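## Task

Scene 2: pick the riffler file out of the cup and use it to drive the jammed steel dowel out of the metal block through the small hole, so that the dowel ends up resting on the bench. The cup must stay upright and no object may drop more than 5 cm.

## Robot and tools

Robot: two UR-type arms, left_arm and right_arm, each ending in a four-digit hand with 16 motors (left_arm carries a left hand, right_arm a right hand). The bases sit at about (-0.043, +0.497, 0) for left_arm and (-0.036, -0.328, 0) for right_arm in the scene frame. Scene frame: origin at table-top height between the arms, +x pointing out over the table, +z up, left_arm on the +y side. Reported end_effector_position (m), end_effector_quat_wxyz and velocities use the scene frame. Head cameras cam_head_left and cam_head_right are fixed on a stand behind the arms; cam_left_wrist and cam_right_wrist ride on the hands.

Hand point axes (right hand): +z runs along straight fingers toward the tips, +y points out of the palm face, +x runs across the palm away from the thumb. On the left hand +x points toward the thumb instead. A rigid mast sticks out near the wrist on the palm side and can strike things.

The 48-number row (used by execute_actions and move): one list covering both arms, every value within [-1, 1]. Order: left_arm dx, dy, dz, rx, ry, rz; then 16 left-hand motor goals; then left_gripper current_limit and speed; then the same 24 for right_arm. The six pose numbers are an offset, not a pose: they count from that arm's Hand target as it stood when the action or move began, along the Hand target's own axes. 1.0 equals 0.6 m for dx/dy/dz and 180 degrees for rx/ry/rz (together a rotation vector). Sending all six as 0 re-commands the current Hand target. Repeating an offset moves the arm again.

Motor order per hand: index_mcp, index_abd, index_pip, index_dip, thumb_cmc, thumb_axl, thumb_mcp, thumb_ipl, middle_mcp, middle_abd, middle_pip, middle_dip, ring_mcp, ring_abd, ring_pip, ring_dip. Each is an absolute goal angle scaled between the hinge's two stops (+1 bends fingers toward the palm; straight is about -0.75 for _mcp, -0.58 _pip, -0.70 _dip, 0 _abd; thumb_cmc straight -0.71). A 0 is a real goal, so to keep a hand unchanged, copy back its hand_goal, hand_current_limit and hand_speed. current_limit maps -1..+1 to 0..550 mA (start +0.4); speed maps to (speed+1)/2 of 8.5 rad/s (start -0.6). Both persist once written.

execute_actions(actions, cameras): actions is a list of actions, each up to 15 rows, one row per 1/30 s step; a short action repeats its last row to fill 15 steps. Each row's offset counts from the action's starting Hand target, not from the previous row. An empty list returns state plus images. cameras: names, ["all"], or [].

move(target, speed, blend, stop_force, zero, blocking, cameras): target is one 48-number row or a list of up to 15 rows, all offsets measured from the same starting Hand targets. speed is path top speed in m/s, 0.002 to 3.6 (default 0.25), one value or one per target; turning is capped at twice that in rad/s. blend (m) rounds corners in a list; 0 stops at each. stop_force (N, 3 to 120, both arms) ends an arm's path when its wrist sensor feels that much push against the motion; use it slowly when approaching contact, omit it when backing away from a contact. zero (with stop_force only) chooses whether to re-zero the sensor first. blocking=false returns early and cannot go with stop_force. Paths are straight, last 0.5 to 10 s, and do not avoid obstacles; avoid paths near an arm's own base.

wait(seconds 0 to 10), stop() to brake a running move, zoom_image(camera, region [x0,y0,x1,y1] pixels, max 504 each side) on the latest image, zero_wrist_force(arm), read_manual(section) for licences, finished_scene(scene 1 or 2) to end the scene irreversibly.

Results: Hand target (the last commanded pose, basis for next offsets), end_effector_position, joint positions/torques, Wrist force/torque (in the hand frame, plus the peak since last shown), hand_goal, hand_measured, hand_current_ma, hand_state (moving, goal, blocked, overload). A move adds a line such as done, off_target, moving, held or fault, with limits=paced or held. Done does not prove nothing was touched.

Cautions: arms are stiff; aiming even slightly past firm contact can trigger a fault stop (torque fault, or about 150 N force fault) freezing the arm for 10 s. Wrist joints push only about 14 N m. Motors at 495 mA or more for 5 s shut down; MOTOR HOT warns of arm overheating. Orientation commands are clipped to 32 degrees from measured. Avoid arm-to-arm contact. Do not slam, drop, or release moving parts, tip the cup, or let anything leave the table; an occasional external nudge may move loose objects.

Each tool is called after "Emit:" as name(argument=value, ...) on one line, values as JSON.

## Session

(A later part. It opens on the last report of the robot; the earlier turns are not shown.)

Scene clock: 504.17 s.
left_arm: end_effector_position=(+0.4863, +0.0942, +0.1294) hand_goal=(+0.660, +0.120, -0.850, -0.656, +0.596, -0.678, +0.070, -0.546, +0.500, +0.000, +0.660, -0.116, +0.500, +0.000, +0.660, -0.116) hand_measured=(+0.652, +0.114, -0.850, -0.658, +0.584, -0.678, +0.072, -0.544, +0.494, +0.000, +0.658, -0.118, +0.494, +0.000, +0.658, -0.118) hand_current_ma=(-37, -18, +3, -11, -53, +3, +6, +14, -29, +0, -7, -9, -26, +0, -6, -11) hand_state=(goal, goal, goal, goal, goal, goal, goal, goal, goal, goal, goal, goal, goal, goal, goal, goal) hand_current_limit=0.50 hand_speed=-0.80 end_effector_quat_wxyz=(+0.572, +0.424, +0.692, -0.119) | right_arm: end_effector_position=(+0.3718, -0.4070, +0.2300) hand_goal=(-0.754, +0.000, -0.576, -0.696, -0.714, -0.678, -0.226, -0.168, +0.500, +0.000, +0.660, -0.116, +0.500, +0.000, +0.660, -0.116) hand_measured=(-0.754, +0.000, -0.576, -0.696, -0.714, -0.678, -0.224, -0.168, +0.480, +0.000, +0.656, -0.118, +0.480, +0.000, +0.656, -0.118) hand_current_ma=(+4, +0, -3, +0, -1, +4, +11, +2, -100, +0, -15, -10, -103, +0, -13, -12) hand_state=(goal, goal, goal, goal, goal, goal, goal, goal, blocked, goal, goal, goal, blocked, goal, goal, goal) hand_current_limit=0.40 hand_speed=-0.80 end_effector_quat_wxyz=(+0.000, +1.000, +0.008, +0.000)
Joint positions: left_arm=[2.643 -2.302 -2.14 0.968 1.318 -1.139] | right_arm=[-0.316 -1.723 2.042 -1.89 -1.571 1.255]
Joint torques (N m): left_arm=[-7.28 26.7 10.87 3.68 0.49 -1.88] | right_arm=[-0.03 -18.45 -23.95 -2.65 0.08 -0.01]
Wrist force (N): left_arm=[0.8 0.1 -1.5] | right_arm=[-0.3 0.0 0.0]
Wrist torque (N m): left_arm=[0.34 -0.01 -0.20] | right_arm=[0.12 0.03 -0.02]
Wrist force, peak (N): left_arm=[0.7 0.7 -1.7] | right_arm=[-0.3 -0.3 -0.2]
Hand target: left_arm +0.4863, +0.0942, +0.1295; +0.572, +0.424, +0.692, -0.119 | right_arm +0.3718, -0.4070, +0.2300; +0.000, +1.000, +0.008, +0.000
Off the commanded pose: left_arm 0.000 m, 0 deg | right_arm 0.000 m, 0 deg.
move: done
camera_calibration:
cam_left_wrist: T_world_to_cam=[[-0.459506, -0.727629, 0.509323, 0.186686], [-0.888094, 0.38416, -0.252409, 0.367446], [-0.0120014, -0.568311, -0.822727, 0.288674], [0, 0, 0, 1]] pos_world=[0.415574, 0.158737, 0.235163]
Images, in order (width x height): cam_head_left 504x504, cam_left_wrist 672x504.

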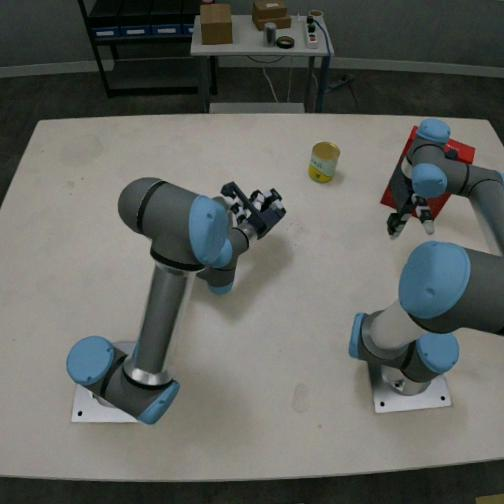

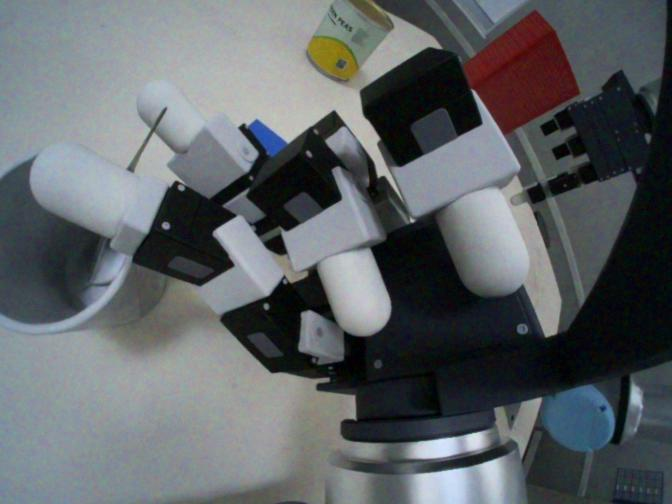

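Emit:
move(target=[[0,0,0,0,0,0,0.77,0.12,-0.85,-0.655,0.597,-0.677,0.40,-0.545,0.5,0,0.66,-0.116,0.5,0,0.66,-0.116,0.4,-0.93,0,0,0,0,0,0,-0.754,0.0,-0.576,-0.696,-0.714,-0.678,-0.226,-0.168,0.5,0,0.66,-0.116,0.5,0,0.66,-0.116,0.4,-0.8]], speed=0.04)

Emit:
wait(seconds=1)

Emit:
move(target=[[0,0,0,0,0,0,0.95,0.12,-0.85,-0.655,0.597,-0.677,0.40,-0.545,0.5,0,0.66,-0.116,0.5,0,0.66,-0.116,0.75,-0.93,0,0,0,0,0,0,-0.754,0.0,-0.576,-0.696,-0.714,-0.678,-0.226,-0.168,0.5,0,0.66,-0.116,0.5,0,0.66,-0.116,0.4,-0.8]], speed=0.04)

Emit:
wait(seconds=1.5, cameras=["cam_left_wrist","cam_head_left","cam_head_right"])

Emit:
zoom_image(camera="cam_left_wrist", region=[0, 40, 240, 240])

Scene clock: 515.60 s.
left_arm: end_effector_position=(+0.4863, +0.0942, +0.1295) hand_goal=(+0.770, +0.120, -0.850, -0.656, +0.596, -0.678, +0.400, -0.546, +0.500, +0.000, +0.660, -0.116, +0.500, +0.000, +0.660, -0.116) hand_measured=(+0.730, +0.114, -0.874, -0.664, +0.596, -0.678, +0.262, -0.562, +0.494, +0.000, +0.658, -0.118, +0.494, +0.000, +0.658, -0.118) hand_current_ma=(-188, -19, -101, -31, -4, +1, -385, -98, -29, +0, -7, -9, -26, +0, -6, -11) hand_state=(blocked, goal, blocked, goal, goal, goal, blocked, goal, goal, goal, goal, goal, goal, goal, goal, goal) hand_current_limit=0.40 hand_speed=-0.93 end_effector_quat_wxyz=(+0.572, +0.424, +0.692, -0.119) | right_arm: end_effector_position=(+0.3718, -0.4070, +0.2300) hand_goal=(-0.754, +0.000, -0.576, -0.696, -0.714, -0.678, -0.226, -0.168, +0.500, +0.000, +0.660, -0.116, +0.500, +0.000, +0.660, -0.116) hand_measured=(-0.754, +0.000, -0.576, -0.696, -0.714, -0.678, -0.224, -0.168, +0.480, +0.000, +0.656, -0.118, +0.480, +0.000, +0.656, -0.118) hand_current_ma=(+4, +0, -3, +0, -1, +4, +11, +2, -100, +0, -15, -10, -103, +0, -13, -12) hand_state=(goal, goal, goal, goal, goal, goal, goal, goal, blocked, goal, goal, goal, blocked, goal, goal, goal) hand_current_limit=0.40 hand_speed=-0.80 end_effector_quat_wxyz=(+0.000, +1.000, +0.008, +0.000)
Joint positions: left_arm=[2.643 -2.302 -2.14 0.968 1.318 -1.139] | right_arm=[-0.316 -1.723 2.042 -1.89 -1.571 1.255]
Joint torques (N m): left_arm=[-7.77 25.46 12.35 3.63 -1.07 -1.71] | right_arm=[0.77 -17.14 -24.07 -2.71 0.01 -0.27]
Wrist force (N): left_arm=[0.6 1.0 -2.2] | right_arm=[-0.3 0.1 0.0]
Wrist torque (N m): left_arm=[0.35 0.02 -0.18] | right_arm=[0.12 0.03 -0.02]
Wrist force, peak (N): left_arm=[0.5 1.1 -2.4] | right_arm=[-0.2 0.4 0.2]
Hand target: left_arm +0.4863, +0.0942, +0.1295; +0.572, +0.424, +0.692, -0.119 | right_arm +0.3718, -0.4070, +0.2300; +0.000, +1.000, +0.008, +0.000
Off the commanded pose: left_arm 0.000 m, 0 deg | right_arm 0.000 m, 0 deg.
move: done

Scene clock: 516.60 s.
left_arm: end_effector_position=(+0.4863, +0.0942, +0.1295) hand_goal=(+0.770, +0.120, -0.850, -0.656, +0.596, -0.678, +0.400, -0.546, +0.500, +0.000, +0.660, -0.116, +0.500, +0.000, +0.660, -0.116) hand_measured=(+0.730, +0.114, -0.874, -0.664, +0.596, -0.678, +0.262, -0.562, +0.494, +0.000, +0.658, -0.118, +0.494, +0.000, +0.658, -0.118) hand_current_ma=(-188, -19, -101, -31, -4, +1, -385, -97, -29, +0, -7, -9, -26, +0, -6, -11) hand_state=(blocked, goal, blocked, goal, goal, goal, blocked, goal, goal, goal, goal, goal, goal, goal, goal, goal) hand_current_limit=0.40 hand_speed=-0.93 end_effector_quat_wxyz=(+0.572, +0.424, +0.692, -0.119) | right_arm: end_effector_position=(+0.3718, -0.4070, +0.2300) hand_goal=(-0.754, +0.000, -0.576, -0.696, -0.714, -0.678, -0.226, -0.168, +0.500, +0.000, +0.660, -0.116, +0.500, +0.000, +0.660, -0.116) hand_measured=(-0.754, +0.000, -0.576, -0.696, -0.714, -0.678, -0.224, -0.168, +0.480, +0.000, +0.656, -0.118, +0.480, +0.000, +0.656, -0.118) hand_current_ma=(+4, +0, -3, +0, -1, +4, +11, +2, -100, +0, -15, -10, -103, +0, -13, -12) hand_state=(goal, goal, goal, goal, goal, goal, goal, goal, blocked, goal, goal, goal, blocked, goal, goal, goal) hand_current_limit=0.40 hand_speed=-0.80 end_effector_quat_wxyz=(+0.000, +1.000, +0.008, +0.000)
Joint positions: left_arm=[2.643 -2.302 -2.14 0.968 1.318 -1.139] | right_arm=[-0.316 -1.723 2.042 -1.89 -1.571 1.255]
Joint torques (N m): left_arm=[-6.44 24.66 12.26 3.65 -1.06 -1.79] | right_arm=[0.91 -18.34 -25.17 -2.78 0.09 -0.14]
Wrist force (N): left_arm=[0.7 1.1 -2.3] | right_arm=[0.0 0.1 -0.1]
Wrist torque (N m): left_arm=[0.36 0.00 -0.17] | right_arm=[0.13 0.00 0.01]
Wrist force, peak (N): left_arm=[0.8 1.1 -2.4] | right_arm=[-0.4 0.1 0.2]
Hand target: left_arm +0.4863, +0.0942, +0.1295; +0.572, +0.424, +0.692, -0.119 | right_arm +0.3718, -0.4070, +0.2300; +0.000, +1.000, +0.008, +0.000
Off the commanded pose: left_arm 0.000 m, 0 deg | right_arm 0.000 m, 0 deg.
wait: 1.00 s; at rest by 0.17 s

Scene clock: 517.10 s.
left_arm: end_effector_position=(+0.4863, +0.0942, +0.1295) hand_goal=(+0.950, +0.120, -0.850, -0.656, +0.596, -0.678, +0.400, -0.546, +0.500, +0.000, +0.660, -0.116, +0.500, +0.000, +0.660, -0.116) hand_measured=(+0.730, +0.114, -0.878, -0.664, +0.596, -0.678, +0.270, -0.566, +0.494, +0.000, +0.658, -0.118, +0.494, +0.000, +0.658, -0.118) hand_current_ma=(-481, -19, -124, -37, +2, +1, -481, -122, -29, +0, -7, -9, -26, +0, -6, -11) hand_state=(blocked, goal, blocked, goal, goal, goal, blocked, blocked, goal, goal, goal, goal, goal, goal, goal, goal) hand_current_limit=0.75 hand_speed=-0.93 end_effector_quat_wxyz=(+0.572, +0.424, +0.692, -0.119) | right_arm: end_effector_position=(+0.3718, -0.4070, +0.2300) hand_goal=(-0.754, +0.000, -0.576, -0.696, -0.714, -0.678, -0.226, -0.168, +0.500, +0.000, +0.660, -0.116, +0.500, +0.000, +0.660, -0.116) hand_measured=(-0.754, +0.000, -0.576, -0.696, -0.714, -0.678, -0.224, -0.168, +0.480, +0.000, +0.656, -0.118, +0.480, +0.000, +0.656, -0.118) hand_current_ma=(+4, +0, -3, +0, -1, +4, +11, +2, -100, +0, -15, -10, -103, +0, -13, -12) hand_state=(goal, goal, goal, goal, goal, goal, goal, goal, blocked, goal, goal, goal, blocked, goal, goal, goal) hand_current_limit=0.40 hand_speed=-0.80 end_effector_quat_wxyz=(+0.000, +1.000, +0.008, +0.000)
Joint positions: left_arm=[2.643 -2.302 -2.14 0.968 1.318 -1.139] | right_arm=[-0.316 -1.723 2.042 -1.89 -1.571 1.255]
Joint torques (N m): left_arm=[-7.35 25 12.91 3.65 -1.02 -1.91] | right_arm=[0.86 -17.86 -25.7 -2.8 -0.05 0.1]
Wrist force (N): left_arm=[0.5 1.1 -2.3] | right_arm=[-0.2 0.0 -0.1]
Wrist torque (N m): left_arm=[0.36 0.02 -0.17] | right_arm=[0.12 0.02 -0.02]
Wrist force, peak (N): left_arm=[0.5 1.0 -2.5] | right_arm=[-0.2 0.2 -0.2]
Hand target: left_arm +0.4863, +0.0942, +0.1295; +0.572, +0.424, +0.692, -0.119 | right_arm +0.3718, -0.4070, +0.2300; +0.000, +1.000, +0.008, +0.000
Off the commanded pose: left_arm 0.000 m, 0 deg | right_arm 0.000 m, 0 deg.
move: done

Scene clock: 518.60 s.
left_arm: end_effector_position=(+0.4863, +0.0942, +0.1295) hand_goal=(+0.950, +0.120, -0.850, -0.656, +0.596, -0.678, +0.400, -0.546, +0.500, +0.000, +0.660, -0.116, +0.500, +0.000, +0.660, -0.116) hand_measured=(+0.730, +0.114, -0.878, -0.664, +0.596, -0.678, +0.270, -0.566, +0.494, +0.000, +0.658, -0.118, +0.494, +0.000, +0.658, -0.118) hand_current_ma=(-481, -19, -124, -37, +2, +1, -481, -122, -29, +0, -7, -9, -26, +0, -6, -11) hand_state=(blocked, goal, blocked, goal, goal, goal, blocked, blocked, goal, goal, goal, goal, goal, goal, goal, goal) hand_current_limit=0.75 hand_speed=-0.93 end_effector_quat_wxyz=(+0.572, +0.424, +0.692, -0.119) | right_arm: end_effector_position=(+0.3718, -0.4070, +0.2300) hand_goal=(-0.754, +0.000, -0.576, -0.696, -0.714, -0.678, -0.226, -0.168, +0.500, +0.000, +0.660, -0.116, +0.500, +0.000, +0.660, -0.116) hand_measured=(-0.754, +0.000, -0.576, -0.696, -0.714, -0.678, -0.224, -0.168, +0.480, +0.000, +0.656, -0.118, +0.480, +0.000, +0.656, -0.118) hand_current_ma=(+4, +0, -3, +0, -1, +4, +11, +2, -100, +0, -15, -10, -103, +0, -13, -12) hand_state=(goal, goal, goal, goal, goal, goal, goal, goal, blocked, goal, goal, goal, blocked, goal, goal, goal) hand_current_limit=0.40 hand_speed=-0.80 end_effector_quat_wxyz=(+0.000, +1.000, +0.008, +0.000)
Joint positions: left_arm=[2.643 -2.302 -2.14 0.968 1.318 -1.139] | right_arm=[-0.316 -1.723 2.042 -1.89 -1.571 1.255]
Joint torques (N m): left_arm=[-5.94 25.81 12.2 3.62 -1.14 -1.91] | right_arm=[1.95 -17.75 -25.48 -2.7 -0.09 -0.27]
Wrist force (N): left_arm=[0.4 1.1 -2.3] | right_arm=[0.0 0.1 0.1]
Wrist torque (N m): left_arm=[0.35 0.03 -0.17] | right_arm=[0.11 0.00 0.00]
Wrist force, peak (N): left_arm=[0.5 1.2 -2.4] | right_arm=[-0.3 0.3 0.2]
Hand target: left_arm +0.4863, +0.0942, +0.1295; +0.572, +0.424, +0.692, -0.119 | right_arm +0.3718, -0.4070, +0.2300; +0.000, +1.000, +0.008, +0.000
Off the commanded pose: left_arm 0.000 m, 0 deg | right_arm 0.000 m, 0 deg.
wait: 1.50 s; at rest by 0.17 s
camera_calibration:
cam_left_wrist: T_world_to_cam=[[-0.459545, -0.727612, 0.509312, 0.186703], [-0.888073, 0.384192, -0.252432, 0.367438], [-0.0120009, -0.568311, -0.822727, 0.288674], [0, 0, 0, 1]] pos_world=[0.415574, 0.158737, 0.235163]
Images, in order (width x height): cam_head_left 504x504, cam_head_right 504x504, cam_left_wrist 672x504.

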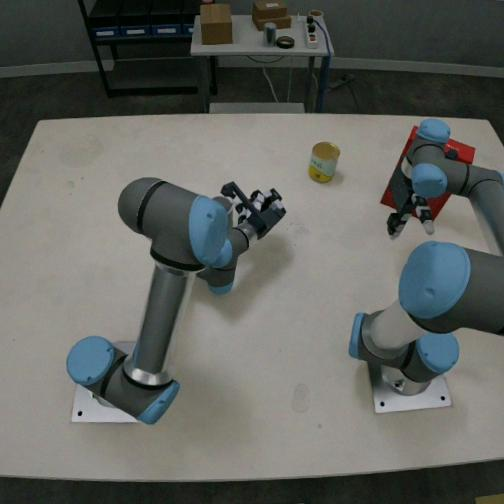

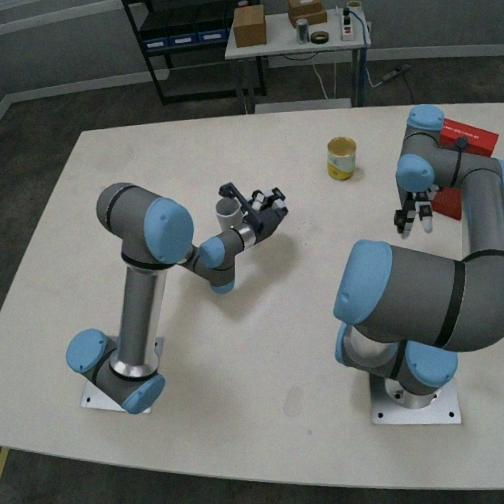

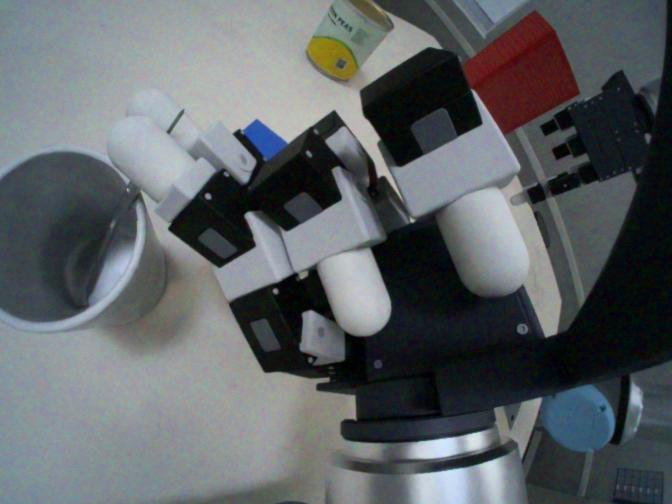

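Scaled by 2.100 from the camera's 672x504 image, which has a finer 960x720 frame.

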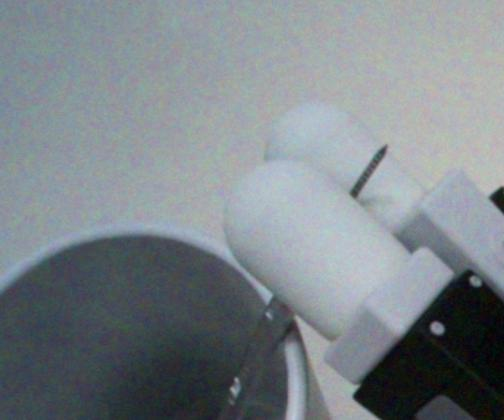

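Emit:
move(target=[[-0.0333,0,0,0,0,0,0.95,0.12,-0.85,-0.655,0.597,-0.677,0.40,-0.545,0.5,0,0.66,-0.116,0.5,0,0.66,-0.116,0.75,-0.93,0,0,0,0,0,0,-0.754,0.0,-0.576,-0.696,-0.714,-0.678,-0.226,-0.168,0.5,0,0.66,-0.116,0.5,0,0.66,-0.116,0.4,-0.8]], speed=0.03, cameras=["cam_left_wrist"])

Emit:
zoom_image(camera="cam_left_wrist", region=[0, 40, 240, 240])

Scene clock: 527.23 s.
left_arm: end_effector_position=(+0.4860, +0.0851, +0.1475) hand_goal=(+0.950, +0.120, -0.850, -0.656, +0.596, -0.678, +0.400, -0.546, +0.500, +0.000, +0.660, -0.116, +0.500, +0.000, +0.660, -0.116) hand_measured=(+0.730, +0.106, -0.894, -0.672, +0.594, -0.678, +0.290, -0.570, +0.494, +0.000, +0.658, -0.118, +0.494, +0.000, +0.658, -0.118) hand_current_ma=(-481, -50, -201, -66, -7, -4, -481, -138, -29, +0, -7, -9, -26, +0, -6, -11) hand_state=(blocked, goal, blocked, goal, goal, goal, blocked, blocked, goal, goal, goal, goal, goal, goal, goal, goal) hand_current_limit=0.75 hand_speed=-0.93 end_effector_quat_wxyz=(+0.573, +0.424, +0.691, -0.119) end_effector_velocity=(+0.000, +0.000, -0.001) end_effector_angular_velocity=(-0.002, -0.002, -0.001) | right_arm: end_effector_position=(+0.3718, -0.4070, +0.2300) hand_goal=(-0.754, +0.000, -0.576, -0.696, -0.714, -0.678, -0.226, -0.168, +0.500, +0.000, +0.660, -0.116, +0.500, +0.000, +0.660, -0.116) hand_measured=(-0.754, +0.000, -0.576, -0.696, -0.714, -0.678, -0.224, -0.168, +0.480, +0.000, +0.656, -0.118, +0.480, +0.000, +0.656, -0.118) hand_current_ma=(+4, +0, -3, +0, -1, +4, +11, +2, -100, +0, -15, -10, -103, +0, -13, -12) hand_state=(goal, goal, goal, goal, goal, goal, goal, goal, blocked, goal, goal, goal, blocked, goal, goal, goal) hand_current_limit=0.40 hand_speed=-0.80 end_effector_quat_wxyz=(+0.000, +1.000, +0.008, +0.000)
Joint positions: left_arm=[2.624 -2.26 -2.128 0.915 1.336 -1.146] | right_arm=[-0.316 -1.723 2.042 -1.89 -1.571 1.255]
Joint velocities: left_arm=[0.001 -0.004 0 0.007 -0.002 0] | right_arm=[within noise]
Joint torques (N m): left_arm=[7.97 24.24 3.09 3.64 -1.24 -0.62] | right_arm=[0.41 -17.91 -25.61 -2.78 -0.23 -0.21]
Wrist force (N): left_arm=[0.8 0.2 -1.4] | right_arm=[-0.3 0.1 0.2]
Wrist torque (N m): left_arm=[0.33 0.01 -0.10] | right_arm=[0.12 0.03 -0.02]
Wrist force, peak (N): left_arm=[1.7 0.9 -2.2] | right_arm=[-0.3 -0.2 0.3]
Hand target: left_arm +0.4860, +0.0852, +0.1473; +0.572, +0.424, +0.692, -0.119 | right_arm +0.3718, -0.4070, +0.2300; +0.000, +1.000, +0.008, +0.000
Off the commanded pose: left_arm 0.000 m, 0 deg | right_arm 0.000 m, 0 deg.
move: done
camera_calibration:
cam_left_wrist: T_world_to_cam=[[-0.459616, -0.727522, 0.509377, 0.170848], [-0.888039, 0.384092, -0.252705, 0.375242], [-0.0117995, -0.568494, -0.822603, 0.298277], [0, 0, 0, 1]] pos_world=[0.415274, 0.149737, 0.253163]
Images, in order (width x height): cam_left_wrist 672x504.

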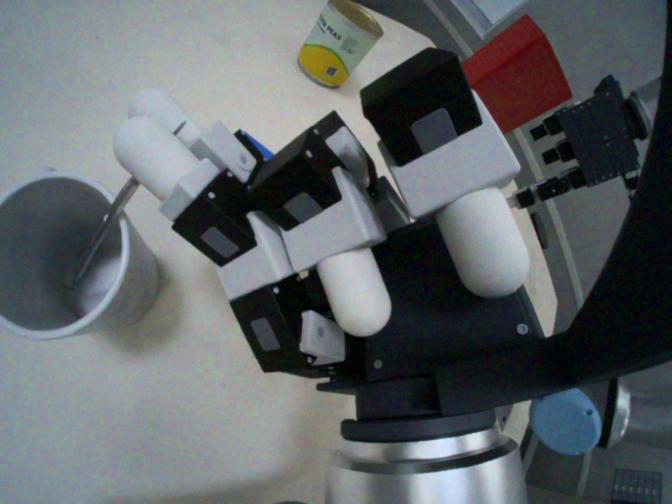

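Scaled by 2.100 from the camera's 672x504 image, which has a finer 960x720 frame.

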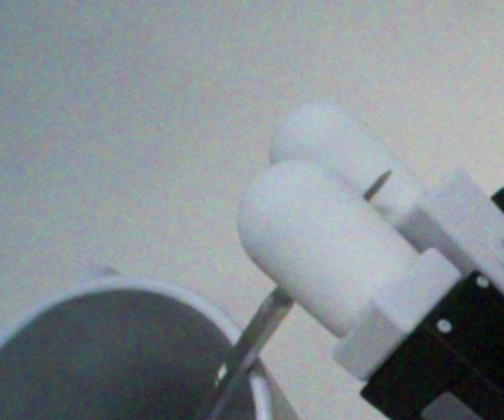

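Emit:
move(target=[[0.055,0,0,0,0,0,0.95,0.12,-0.85,-0.655,0.597,-0.677,0.40,-0.545,0.5,0,0.66,-0.116,0.5,0,0.66,-0.116,0.79,-0.93,0,0,0,0,0,0,-0.754,0.0,-0.576,-0.696,-0.714,-0.678,-0.226,-0.168,0.5,0,0.66,-0.116,0.5,0,0.66,-0.116,0.4,-0.8]], speed=0.03, stop_force=8, cameras=["cam_left_wrist","cam_head_left","cam_head_right"])

Emit:
zoom_image(camera="cam_left_wrist", region=[0, 40, 240, 240])

Scene clock: 546.47 s.
left_arm: end_effector_position=(+0.4865, +0.1001, +0.1178) hand_goal=(+0.950, +0.120, -0.850, -0.656, +0.596, -0.678, +0.400, -0.546, +0.500, +0.000, +0.660, -0.116, +0.500, +0.000, +0.660, -0.116) hand_measured=(+0.730, +0.112, -0.896, -0.674, +0.616, -0.672, +0.294, -0.580, +0.496, +0.004, +0.660, -0.118, +0.494, +0.000, +0.658, -0.118) hand_current_ma=(-492, -29, -211, -74, +91, +26, -492, -212, -15, +17, +1, -7, -23, +0, -5, -11) hand_state=(blocked, goal, blocked, goal, blocked, goal, blocked, blocked, goal, goal, goal, goal, goal, goal, goal, goal) hand_current_limit=0.79 hand_speed=-0.93 end_effector_quat_wxyz=(+0.572, +0.424, +0.692, -0.119) | right_arm: end_effector_position=(+0.3718, -0.4070, +0.2300) hand_goal=(-0.754, +0.000, -0.576, -0.696, -0.714, -0.678, -0.226, -0.168, +0.500, +0.000, +0.660, -0.116, +0.500, +0.000, +0.660, -0.116) hand_measured=(-0.754, +0.000, -0.576, -0.696, -0.714, -0.678, -0.224, -0.168, +0.480, +0.000, +0.656, -0.118, +0.480, +0.000, +0.656, -0.118) hand_current_ma=(+4, +0, -3, +0, -1, +4, +11, +2, -100, +0, -15, -10, -103, +0, -13, -12) hand_state=(goal, goal, goal, goal, goal, goal, goal, goal, blocked, goal, goal, goal, blocked, goal, goal, goal) hand_current_limit=0.40 hand_speed=-0.80 end_effector_quat_wxyz=(+0.000, +1.000, +0.008, +0.000)
Joint positions: left_arm=[2.656 -2.331 -2.146 1.001 1.306 -1.135] | right_arm=[-0.316 -1.723 2.042 -1.89 -1.571 1.255]
Joint torques (N m): left_arm=[-7.36 50.73 12.88 3.07 1.1 -1.91] | right_arm=[1.37 -18.85 -27.4 -3.03 -0.41 -0.05]
Wrist force (N): left_arm=[0.4 1.0 -2.7] | right_arm=[-0.2 0.1 -0.2]
Wrist torque (N m): left_arm=[0.35 -0.01 -0.15] | right_arm=[0.14 0.02 -0.01]
Wrist force, peak (N): left_arm=[-2.5 1.6 -3.7] | right_arm=[-0.5 -0.1 -0.3]
Hand target: left_arm +0.4865, +0.1001, +0.1178; +0.572, +0.424, +0.692, -0.119 | right_arm +0.3718, -0.4070, +0.2300; +0.000, +1.000, +0.008, +0.000
Off the commanded pose: left_arm 0.000 m, 0 deg | right_arm 0.000 m, 0 deg.
move: done
camera_calibration:
cam_left_wrist: T_world_to_cam=[[-0.459506, -0.727603, 0.509361, 0.196967], [-0.888092, 0.384211, -0.252337, 0.362404], [-0.0121013, -0.56831, -0.822726, 0.282527], [0, 0, 0, 1]] pos_world=[0.415775, 0.164637, 0.223563]
Images, in order (width x height): cam_head_left 504x504, cam_head_right 504x504, cam_left_wrist 672x504.

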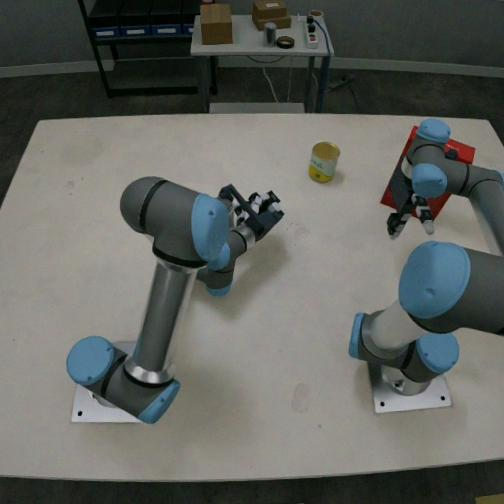

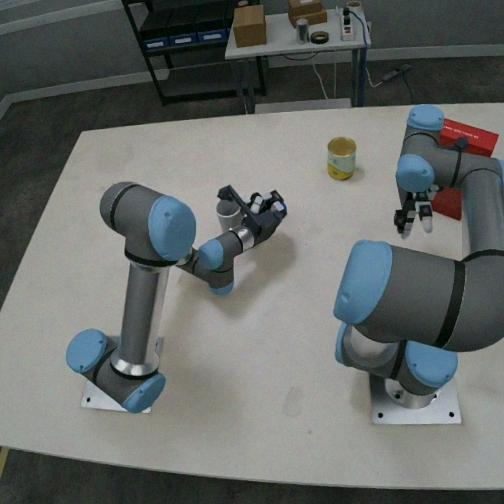

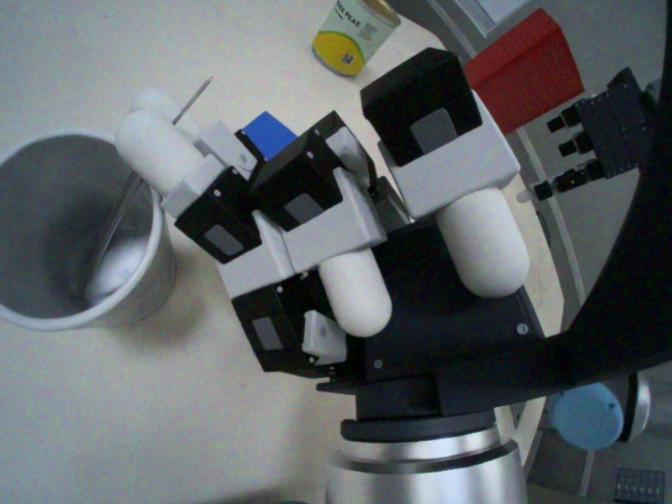

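Scaled by 2.100 from the camera's 672x504 image, which has a finer 960x720 frame.

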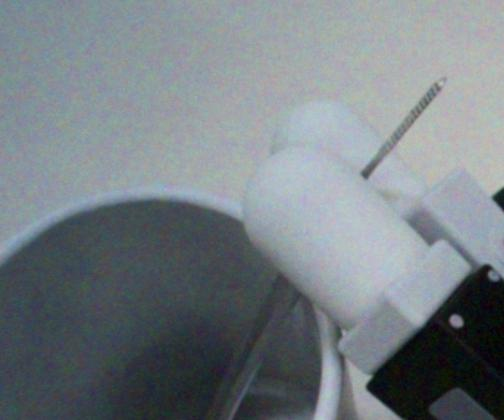

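Emit:
move(target=[[-0.0333,0,0,0,0,0,0.95,0.12,-0.85,-0.655,0.597,-0.677,0.40,-0.545,0.5,0,0.66,-0.116,0.5,0,0.66,-0.116,0.79,-0.93,0,0,0,0,0,0,-0.754,0.0,-0.576,-0.696,-0.714,-0.678,-0.226,-0.168,0.5,0,0.66,-0.116,0.5,0,0.66,-0.116,0.4,-0.8]], speed=0.03, cameras=["cam_left_wrist"])

Emit:
zoom_image(camera="cam_left_wrist", region=[0, 40, 240, 240])

Scene clock: 553.20 s.
left_arm: end_effector_position=(+0.4862, +0.0910, +0.1359) hand_goal=(+0.950, +0.120, -0.850, -0.656, +0.596, -0.678, +0.400, -0.546, +0.500, +0.000, +0.660, -0.116, +0.500, +0.000, +0.660, -0.116) hand_measured=(+0.730, +0.102, -0.902, -0.676, +0.602, -0.676, +0.298, -0.580, +0.496, +0.002, +0.660, -0.118, +0.494, +0.000, +0.658, -0.118) hand_current_ma=(-492, -67, -236, -85, +21, +7, -492, -212, -15, +4, +1, -7, -23, +0, -5, -11) hand_state=(blocked, goal, blocked, goal, goal, goal, blocked, blocked, goal, goal, goal, goal, goal, goal, goal, goal) hand_current_limit=0.79 hand_speed=-0.93 end_effector_quat_wxyz=(+0.572, +0.424, +0.691, -0.119) end_effector_velocity=(+0.000, +0.000, -0.001) end_effector_angular_velocity=(-0.002, -0.002, -0.001) | right_arm: end_effector_position=(+0.3718, -0.4070, +0.2300) hand_goal=(-0.754, +0.000, -0.576, -0.696, -0.714, -0.678, -0.226, -0.168, +0.500, +0.000, +0.660, -0.116, +0.500, +0.000, +0.660, -0.116) hand_measured=(-0.754, +0.000, -0.576, -0.696, -0.714, -0.678, -0.224, -0.168, +0.480, +0.000, +0.656, -0.118, +0.480, +0.000, +0.656, -0.118) hand_current_ma=(+4, +0, -3, +0, -1, +4, +11, +2, -100, +0, -15, -10, -103, +0, -13, -12) hand_state=(goal, goal, goal, goal, goal, goal, goal, goal, blocked, goal, goal, goal, blocked, goal, goal, goal) hand_current_limit=0.40 hand_speed=-0.80 end_effector_quat_wxyz=(+0.000, +1.000, +0.008, +0.000)
Joint positions: left_arm=[2.636 -2.287 -2.136 0.949 1.324 -1.142] | right_arm=[-0.316 -1.723 2.042 -1.89 -1.571 1.255]
Joint velocities: left_arm=[0.002 -0.004 0 0.007 -0.002 0] | right_arm=[within noise]
Joint torques (N m): left_arm=[7.98 24.15 2.68 4.25 -1.23 -0.73] | right_arm=[1.06 -19.44 -26.88 -2.98 -0.42 -0.05]
Wrist force (N): left_arm=[1.0 0.2 -1.4] | right_arm=[0.1 0.1 -0.1]
Wrist torque (N m): left_arm=[0.32 -0.01 -0.08] | right_arm=[0.13 -0.02 0.01]
Wrist force, peak (N): left_arm=[1.8 0.7 -2.3] | right_arm=[-0.4 0.3 -0.3]
Hand target: left_arm +0.4862, +0.0911, +0.1357; +0.572, +0.424, +0.692, -0.119 | right_arm +0.3718, -0.4070, +0.2300; +0.000, +1.000, +0.008, +0.000
Off the commanded pose: left_arm 0.000 m, 0 deg | right_arm 0.000 m, 0 deg.
move: done
camera_calibration:
cam_left_wrist: T_world_to_cam=[[-0.459616, -0.727522, 0.509377, 0.181069], [-0.888039, 0.384092, -0.252705, 0.37026], [-0.0117995, -0.568494, -0.822603, 0.292035], [0, 0, 0, 1]] pos_world=[0.415474, 0.155537, 0.241563]
Images, in order (width x height): cam_left_wrist 672x504.

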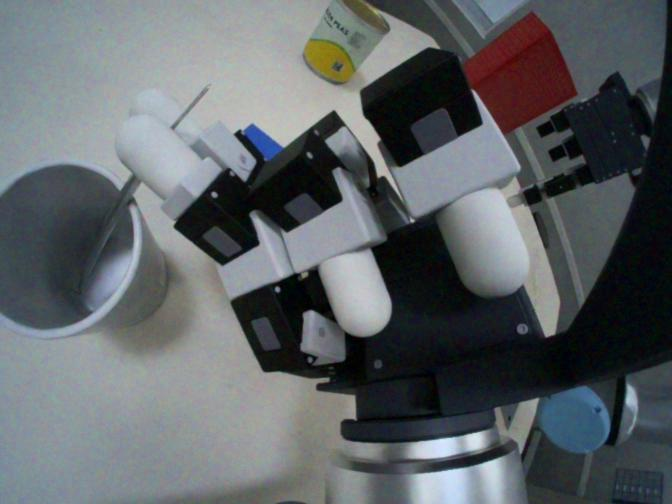

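Scaled by 2.100 from the camera's 672x504 image, which has a finer 960x720 frame.

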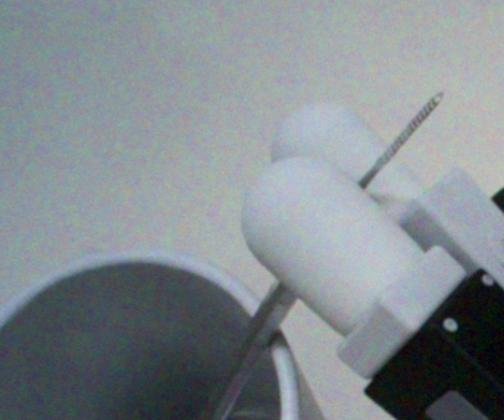

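Emit:
move(target=[[-0.1,0,0,0,0,0,0.95,0.12,-0.85,-0.655,0.597,-0.677,0.40,-0.545,0.5,0,0.66,-0.116,0.5,0,0.66,-0.116,0.79,-0.93,0,0,0,0,0,0,-0.754,0.0,-0.576,-0.696,-0.714,-0.678,-0.226,-0.168,0.5,0,0.66,-0.116,0.5,0,0.66,-0.116,0.4,-0.8]], speed=0.03, cameras=["cam_left_wrist"])

Emit:
zoom_image(camera="cam_left_wrist", region=[0, 40, 240, 240])

Scene clock: 560.50 s.
left_arm: end_effector_position=(+0.4853, +0.0640, +0.1895) hand_goal=(+0.950, +0.120, -0.850, -0.656, +0.596, -0.678, +0.400, -0.546, +0.500, +0.000, +0.660, -0.116, +0.500, +0.000, +0.660, -0.116) hand_measured=(+0.726, +0.102, -0.912, -0.680, +0.600, -0.676, +0.310, -0.580, +0.496, +0.002, +0.660, -0.118, +0.494, +0.000, +0.658, -0.118) hand_current_ma=(-492, -67, -283, -103, +20, +7, -492, -212, -15, +4, +1, -7, -23, +0, -5, -11) hand_state=(blocked, goal, blocked, blocked, goal, goal, blocked, blocked, goal, goal, goal, goal, goal, goal, goal, goal) hand_current_limit=0.79 hand_speed=-0.93 end_effector_quat_wxyz=(+0.573, +0.424, +0.691, -0.119) end_effector_velocity=(+0.000, +0.000, -0.001) end_effector_angular_velocity=(-0.002, -0.002, -0.001) | right_arm: end_effector_position=(+0.3718, -0.4070, +0.2300) hand_goal=(-0.754, +0.000, -0.576, -0.696, -0.714, -0.678, -0.226, -0.168, +0.500, +0.000, +0.660, -0.116, +0.500, +0.000, +0.660, -0.116) hand_measured=(-0.754, +0.000, -0.576, -0.696, -0.714, -0.678, -0.224, -0.168, +0.480, +0.000, +0.656, -0.118, +0.480, +0.000, +0.656, -0.118) hand_current_ma=(+4, +0, -3, +0, -1, +4, +11, +2, -100, +0, -15, -10, -103, +0, -13, -12) hand_state=(goal, goal, goal, goal, goal, goal, goal, goal, blocked, goal, goal, goal, blocked, goal, goal, goal) hand_current_limit=0.40 hand_speed=-0.80 end_effector_quat_wxyz=(+0.000, +1.000, +0.008, +0.000)
Joint positions: left_arm=[2.581 -2.17 -2.089 0.79 1.376 -1.16] | right_arm=[-0.316 -1.723 2.042 -1.89 -1.571 1.255]
Joint velocities: left_arm=[0.001 -0.003 -0.002 0.008 -0.002 0] | right_arm=[within noise]
Joint torques (N m): left_arm=[6.99 24.09 2.8 3.87 -1.35 -0.72] | right_arm=[0.11 -19.17 -27.96 -3.32 -0.26 -0.21]
Wrist force (N): left_arm=[1.0 0.1 -1.3] | right_arm=[-0.1 0.1 0.0]
Wrist torque (N m): left_arm=[0.32 -0.01 -0.10] | right_arm=[0.13 0.01 0.00]
Wrist force, peak (N): left_arm=[1.5 0.4 -1.5] | right_arm=[-0.5 0.0 0.0]
Hand target: left_arm +0.4853, +0.0641, +0.1892; +0.572, +0.424, +0.692, -0.119 | right_arm +0.3718, -0.4070, +0.2300; +0.000, +1.000, +0.008, +0.000
Off the commanded pose: left_arm 0.000 m, 0 deg | right_arm 0.000 m, 0 deg.
move: done
camera_calibration:
cam_left_wrist: T_world_to_cam=[[-0.459616, -0.727522, 0.509377, 0.133709], [-0.888039, 0.384092, -0.252705, 0.393376], [-0.0117995, -0.568494, -0.822603, 0.320766], [0, 0, 0, 1]] pos_world=[0.414574, 0.128537, 0.295163]
Images, in order (width x height): cam_left_wrist 672x504.

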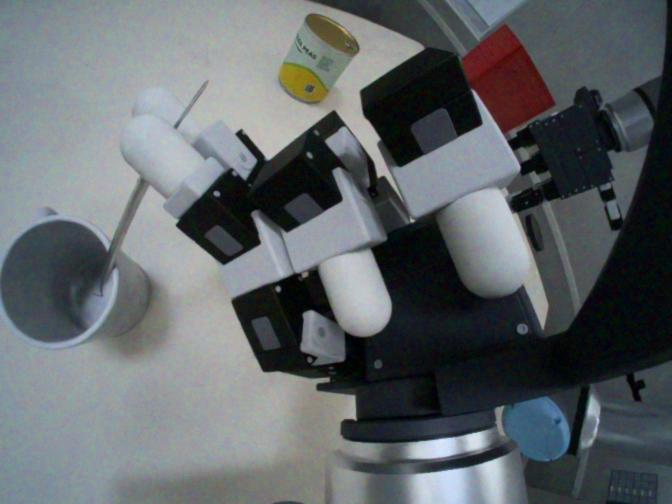

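Scaled by 2.100 from the camera's 672x504 image, which has a finer 960x720 frame.

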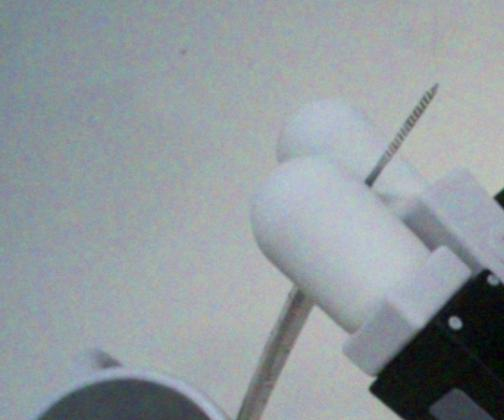

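Emit:
move(target=[[-0.1,0,0,0,0,0,0.95,0.12,-0.85,-0.655,0.597,-0.677,0.40,-0.545,0.5,0,0.66,-0.116,0.5,0,0.66,-0.116,0.79,-0.93,0,0,0,0,0,0,-0.754,0.0,-0.576,-0.696,-0.714,-0.678,-0.226,-0.168,0.5,0,0.66,-0.116,0.5,0,0.66,-0.116,0.4,-0.8]], speed=0.04, cameras=["cam_left_wrist","cam_head_left","cam_head_right"])

Emit:
zoom_image(camera="cam_left_wrist", region=[0, 60, 240, 380])

Emit:
zoom_image(camera="cam_head_right", region=[200, 140, 320, 240])

Scene clock: 569.43 s.
left_arm: end_effector_position=(+0.4843, +0.0370, +0.2430) hand_goal=(+0.950, +0.120, -0.850, -0.656, +0.596, -0.678, +0.400, -0.546, +0.500, +0.000, +0.660, -0.116, +0.500, +0.000, +0.660, -0.116) hand_measured=(+0.710, +0.102, -0.916, -0.682, +0.600, -0.676, +0.332, -0.582, +0.496, +0.002, +0.660, -0.118, +0.494, +0.000, +0.658, -0.118) hand_current_ma=(-492, -67, -302, -112, +17, +7, -413, -213, -15, +4, +1, -7, -23, +0, -5, -11) hand_state=(blocked, goal, blocked, blocked, goal, goal, blocked, blocked, goal, goal, goal, goal, goal, goal, goal, goal) hand_current_limit=0.79 hand_speed=-0.93 end_effector_quat_wxyz=(+0.573, +0.424, +0.691, -0.119) | right_arm: end_effector_position=(+0.3718, -0.4070, +0.2300) hand_goal=(-0.754, +0.000, -0.576, -0.696, -0.714, -0.678, -0.226, -0.168, +0.500, +0.000, +0.660, -0.116, +0.500, +0.000, +0.660, -0.116) hand_measured=(-0.754, +0.000, -0.576, -0.696, -0.714, -0.678, -0.224, -0.168, +0.480, +0.000, +0.656, -0.118, +0.480, +0.000, +0.656, -0.118) hand_current_ma=(+4, +0, -3, +0, -1, +4, +11, +2, -100, +0, -15, -10, -103, +0, -13, -12) hand_state=(goal, goal, goal, goal, goal, goal, goal, goal, blocked, goal, goal, goal, blocked, goal, goal, goal) hand_current_limit=0.40 hand_speed=-0.80 end_effector_quat_wxyz=(+0.000, +1.000, +0.008, +0.000)
Joint positions: left_arm=[2.53 -2.077 -2.02 0.63 1.425 -1.177] | right_arm=[-0.316 -1.723 2.042 -1.89 -1.571 1.255]
Joint torques (N m): left_arm=[8.52 23.75 6.55 4.01 -1.47 0.02] | right_arm=[0.38 -19.49 -27.85 -3.28 -0.42 -0.12]
Wrist force (N): left_arm=[1.2 0.1 -1.3] | right_arm=[-0.1 0.1 -0.1]
Wrist torque (N m): left_arm=[0.32 -0.05 -0.08] | right_arm=[0.13 0.00 0.00]
Wrist force, peak (N): left_arm=[1.6 0.2 -1.2] | right_arm=[-0.4 0.2 -0.1]
Hand target: left_arm +0.4843, +0.0370, +0.2428; +0.572, +0.424, +0.692, -0.119 | right_arm +0.3718, -0.4070, +0.2300; +0.000, +1.000, +0.008, +0.000
Off the commanded pose: left_arm 0.000 m, 0 deg | right_arm 0.000 m, 0 deg.
move: done
camera_calibration:
cam_left_wrist: T_world_to_cam=[[-0.459616, -0.727522, 0.509377, 0.0863548], [-0.888039, 0.384092, -0.252705, 0.416379], [-0.0117995, -0.568494, -0.822603, 0.349414], [0, 0, 0, 1]] pos_world=[0.413574, 0.101537, 0.348663]
Images, in order (width x height): cam_head_left 504x504, cam_head_right 504x504, cam_left_wrist 672x504.

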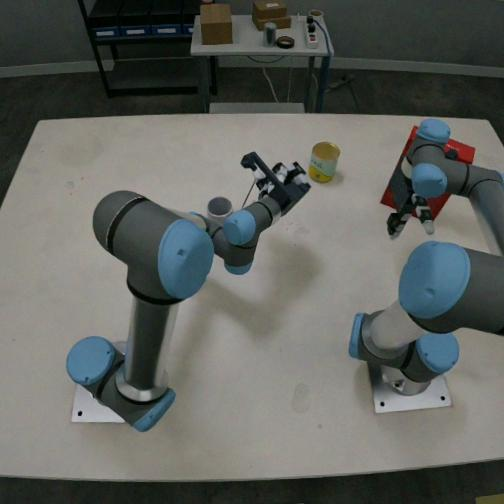

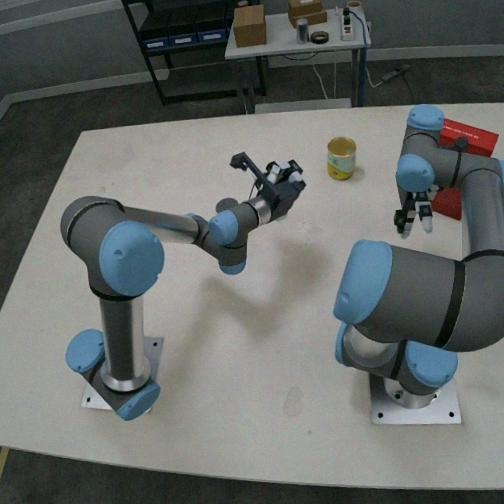

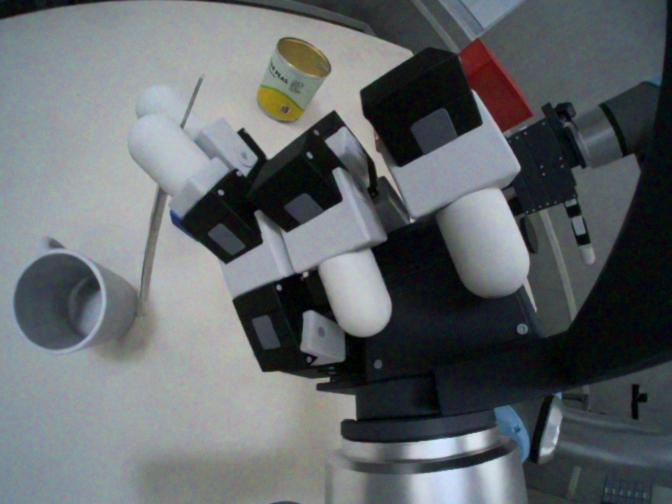

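Scaled by 1.575 from the camera's 672x504 image, which has a finer 960x720 frame.

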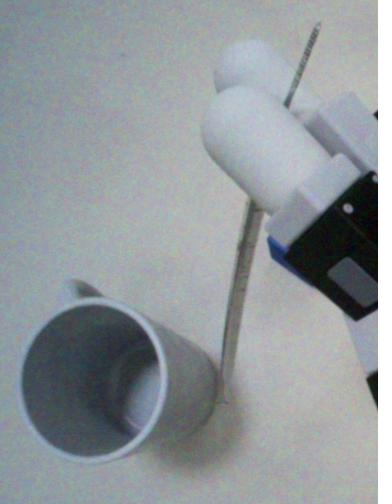

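Scaled by 4.200 from the camera's 504x504 image, which has a finer 720x720 frame.

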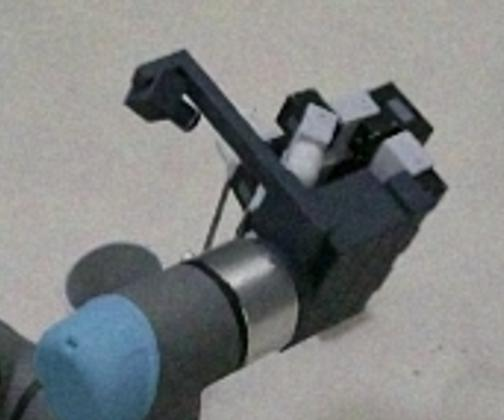

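Emit:
zoom_image(camera="cam_left_wrist", region=[100, 170, 200, 330])

Emit:
zoom_image(camera="cam_left_wrist", region=[130, 60, 230, 160])

Scaled by 3.150 from the camera's 672x504 image, which has a finer 960x720 frame.

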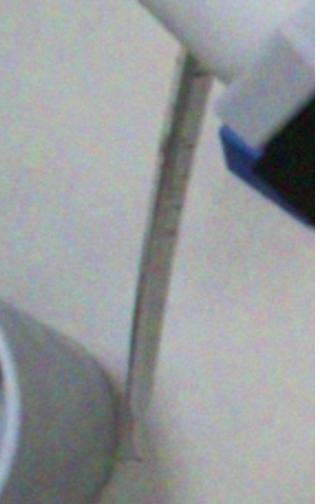

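Scaled by 5.040 from the camera's 672x504 image, which has a finer 960x720 frame.

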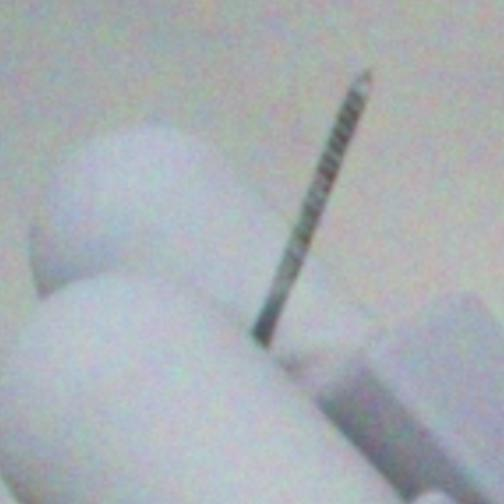

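Emit:
move(target=[[-0.0083,-0.2827,-0.139,0.077,-0.1337,0.0116,0.95,0.12,-0.85,-0.655,0.597,-0.677,0.40,-0.545,0.5,0,0.66,-0.116,0.5,0,0.66,-0.116,0.79,-0.93,0,0,0,0,0,0,-0.754,0.0,-0.576,-0.696,-0.714,-0.678,-0.226,-0.168,0.5,0,0.66,-0.116,0.5,0,0.66,-0.116,0.4,-0.8]], speed=0.06, cameras=["all"])

Emit:
zoom_image(camera="cam_head_left", region=[220, 190, 340, 290])

Emit:
zoom_image(camera="cam_head_right", region=[220, 190, 340, 290])

Emit:
zoom_image(camera="cam_left_wrist", region=[0, 60, 240, 380])

Scene clock: 686.53 s.
left_arm: end_effector_position=(+0.3040, -0.0147, +0.2190) hand_goal=(+0.950, +0.120, -0.850, -0.656, +0.596, -0.678, +0.400, -0.546, +0.500, +0.000, +0.660, -0.116, +0.500, +0.000, +0.660, -0.116) hand_measured=(+0.706, +0.102, -0.916, -0.682, +0.600, -0.676, +0.336, -0.582, +0.498, +0.002, +0.660, -0.118, +0.498, +0.000, +0.658, -0.118) hand_current_ma=(-492, -67, -303, -112, +13, +7, -392, -213, -9, +4, +1, -7, -8, +0, -5, -11) hand_state=(blocked, goal, blocked, blocked, goal, goal, blocked, blocked, goal, goal, goal, goal, goal, goal, goal, goal) hand_current_limit=0.79 hand_speed=-0.93 end_effector_quat_wxyz=(+0.651, +0.468, +0.530, -0.276) | right_arm: end_effector_position=(+0.3718, -0.4070, +0.2300) hand_goal=(-0.754, +0.000, -0.576, -0.696, -0.714, -0.678, -0.226, -0.168, +0.500, +0.000, +0.660, -0.116, +0.500, +0.000, +0.660, -0.116) hand_measured=(-0.754, +0.000, -0.576, -0.696, -0.714, -0.678, -0.224, -0.168, +0.480, +0.000, +0.656, -0.118, +0.480, +0.000, +0.656, -0.118) hand_current_ma=(+4, +0, -3, +0, -1, +4, +11, +2, -100, +0, -15, -10, -103, +0, -13, -12) hand_state=(goal, goal, goal, goal, goal, goal, goal, goal, blocked, goal, goal, goal, blocked, goal, goal, goal) hand_current_limit=0.40 hand_speed=-0.80 end_effector_quat_wxyz=(+0.000, +1.000, +0.008, +0.000)
Joint positions: left_arm=[2.377 -2.242 -2.23 1.33 1.201 -1.249] | right_arm=[-0.316 -1.723 2.042 -1.89 -1.571 1.255]
Joint torques (N m): left_arm=[7.87 46.19 13.98 2.1 1.26 1.65] | right_arm=[0.1 -20.09 -27.97 -3.46 -0.38 -0.29]
Wrist force (N): left_arm=[1.4 0.4 -1.8] | right_arm=[0.0 0.2 -0.1]
Wrist torque (N m): left_arm=[0.33 -0.07 -0.08] | right_arm=[0.14 0.00 0.01]
Wrist force, peak (N): left_arm=[1.3 -0.1 -2.1] | right_arm=[-0.5 0.0 0.2]
Hand target: left_arm +0.3040, -0.0147, +0.2192; +0.651, +0.468, +0.530, -0.276 | right_arm +0.3718, -0.4070, +0.2300; +0.000, +1.000, +0.008, +0.000
Off the commanded pose: left_arm 0.000 m, 0 deg | right_arm 0.000 m, 0 deg.
move: done
camera_calibration:
cam_left_wrist: T_world_to_cam=[[-0.752451, -0.354455, 0.555139, 0.062595], [-0.646311, 0.559719, -0.518649, 0.257377], [-0.126884, -0.74905, -0.650249, 0.292741], [0, 0, 0, 1]] pos_world=[0.250589, 0.0974061, 0.289094]

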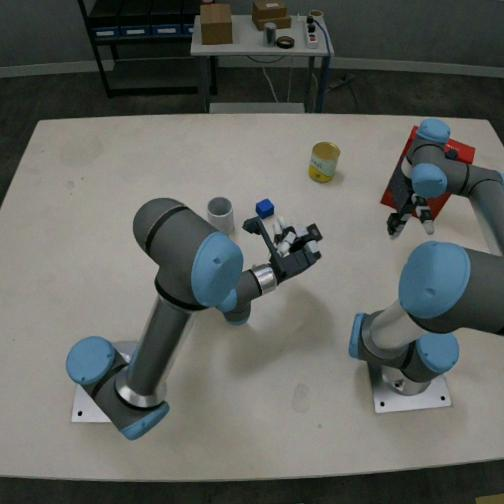

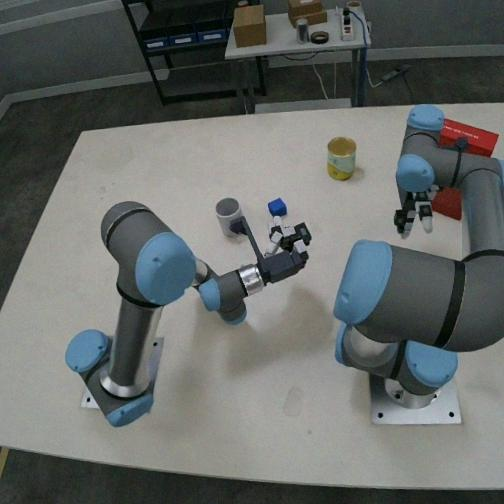

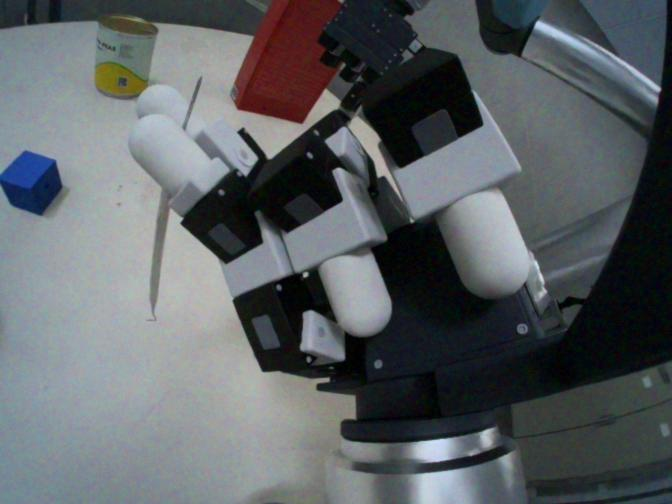

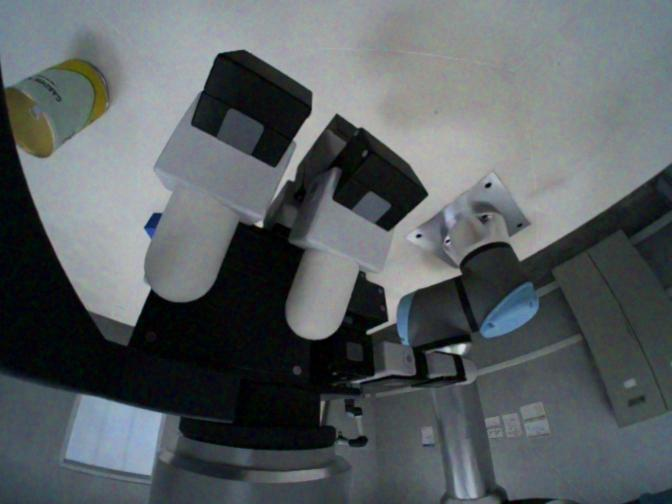

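Scaled by 4.200 from the camera's 504x504 image, which has a finer 720x720 frame.

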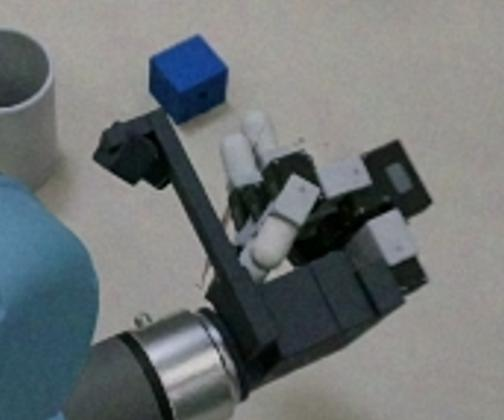

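Scaled by 4.200 from the camera's 504x504 image, which has a finer 720x720 frame.

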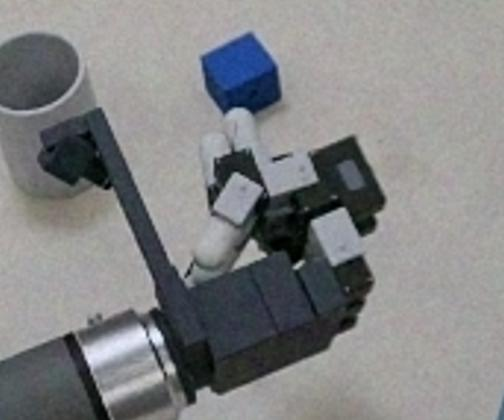

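Scaled by 1.575 from the camera's 672x504 image, which has a finer 960x720 frame.

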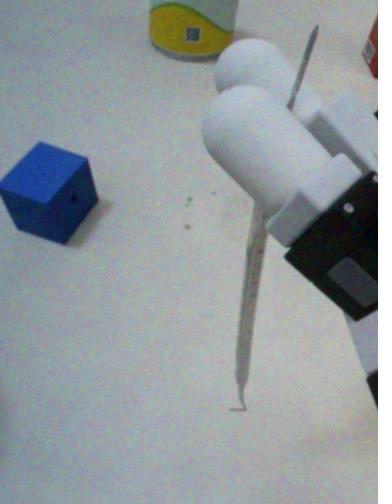

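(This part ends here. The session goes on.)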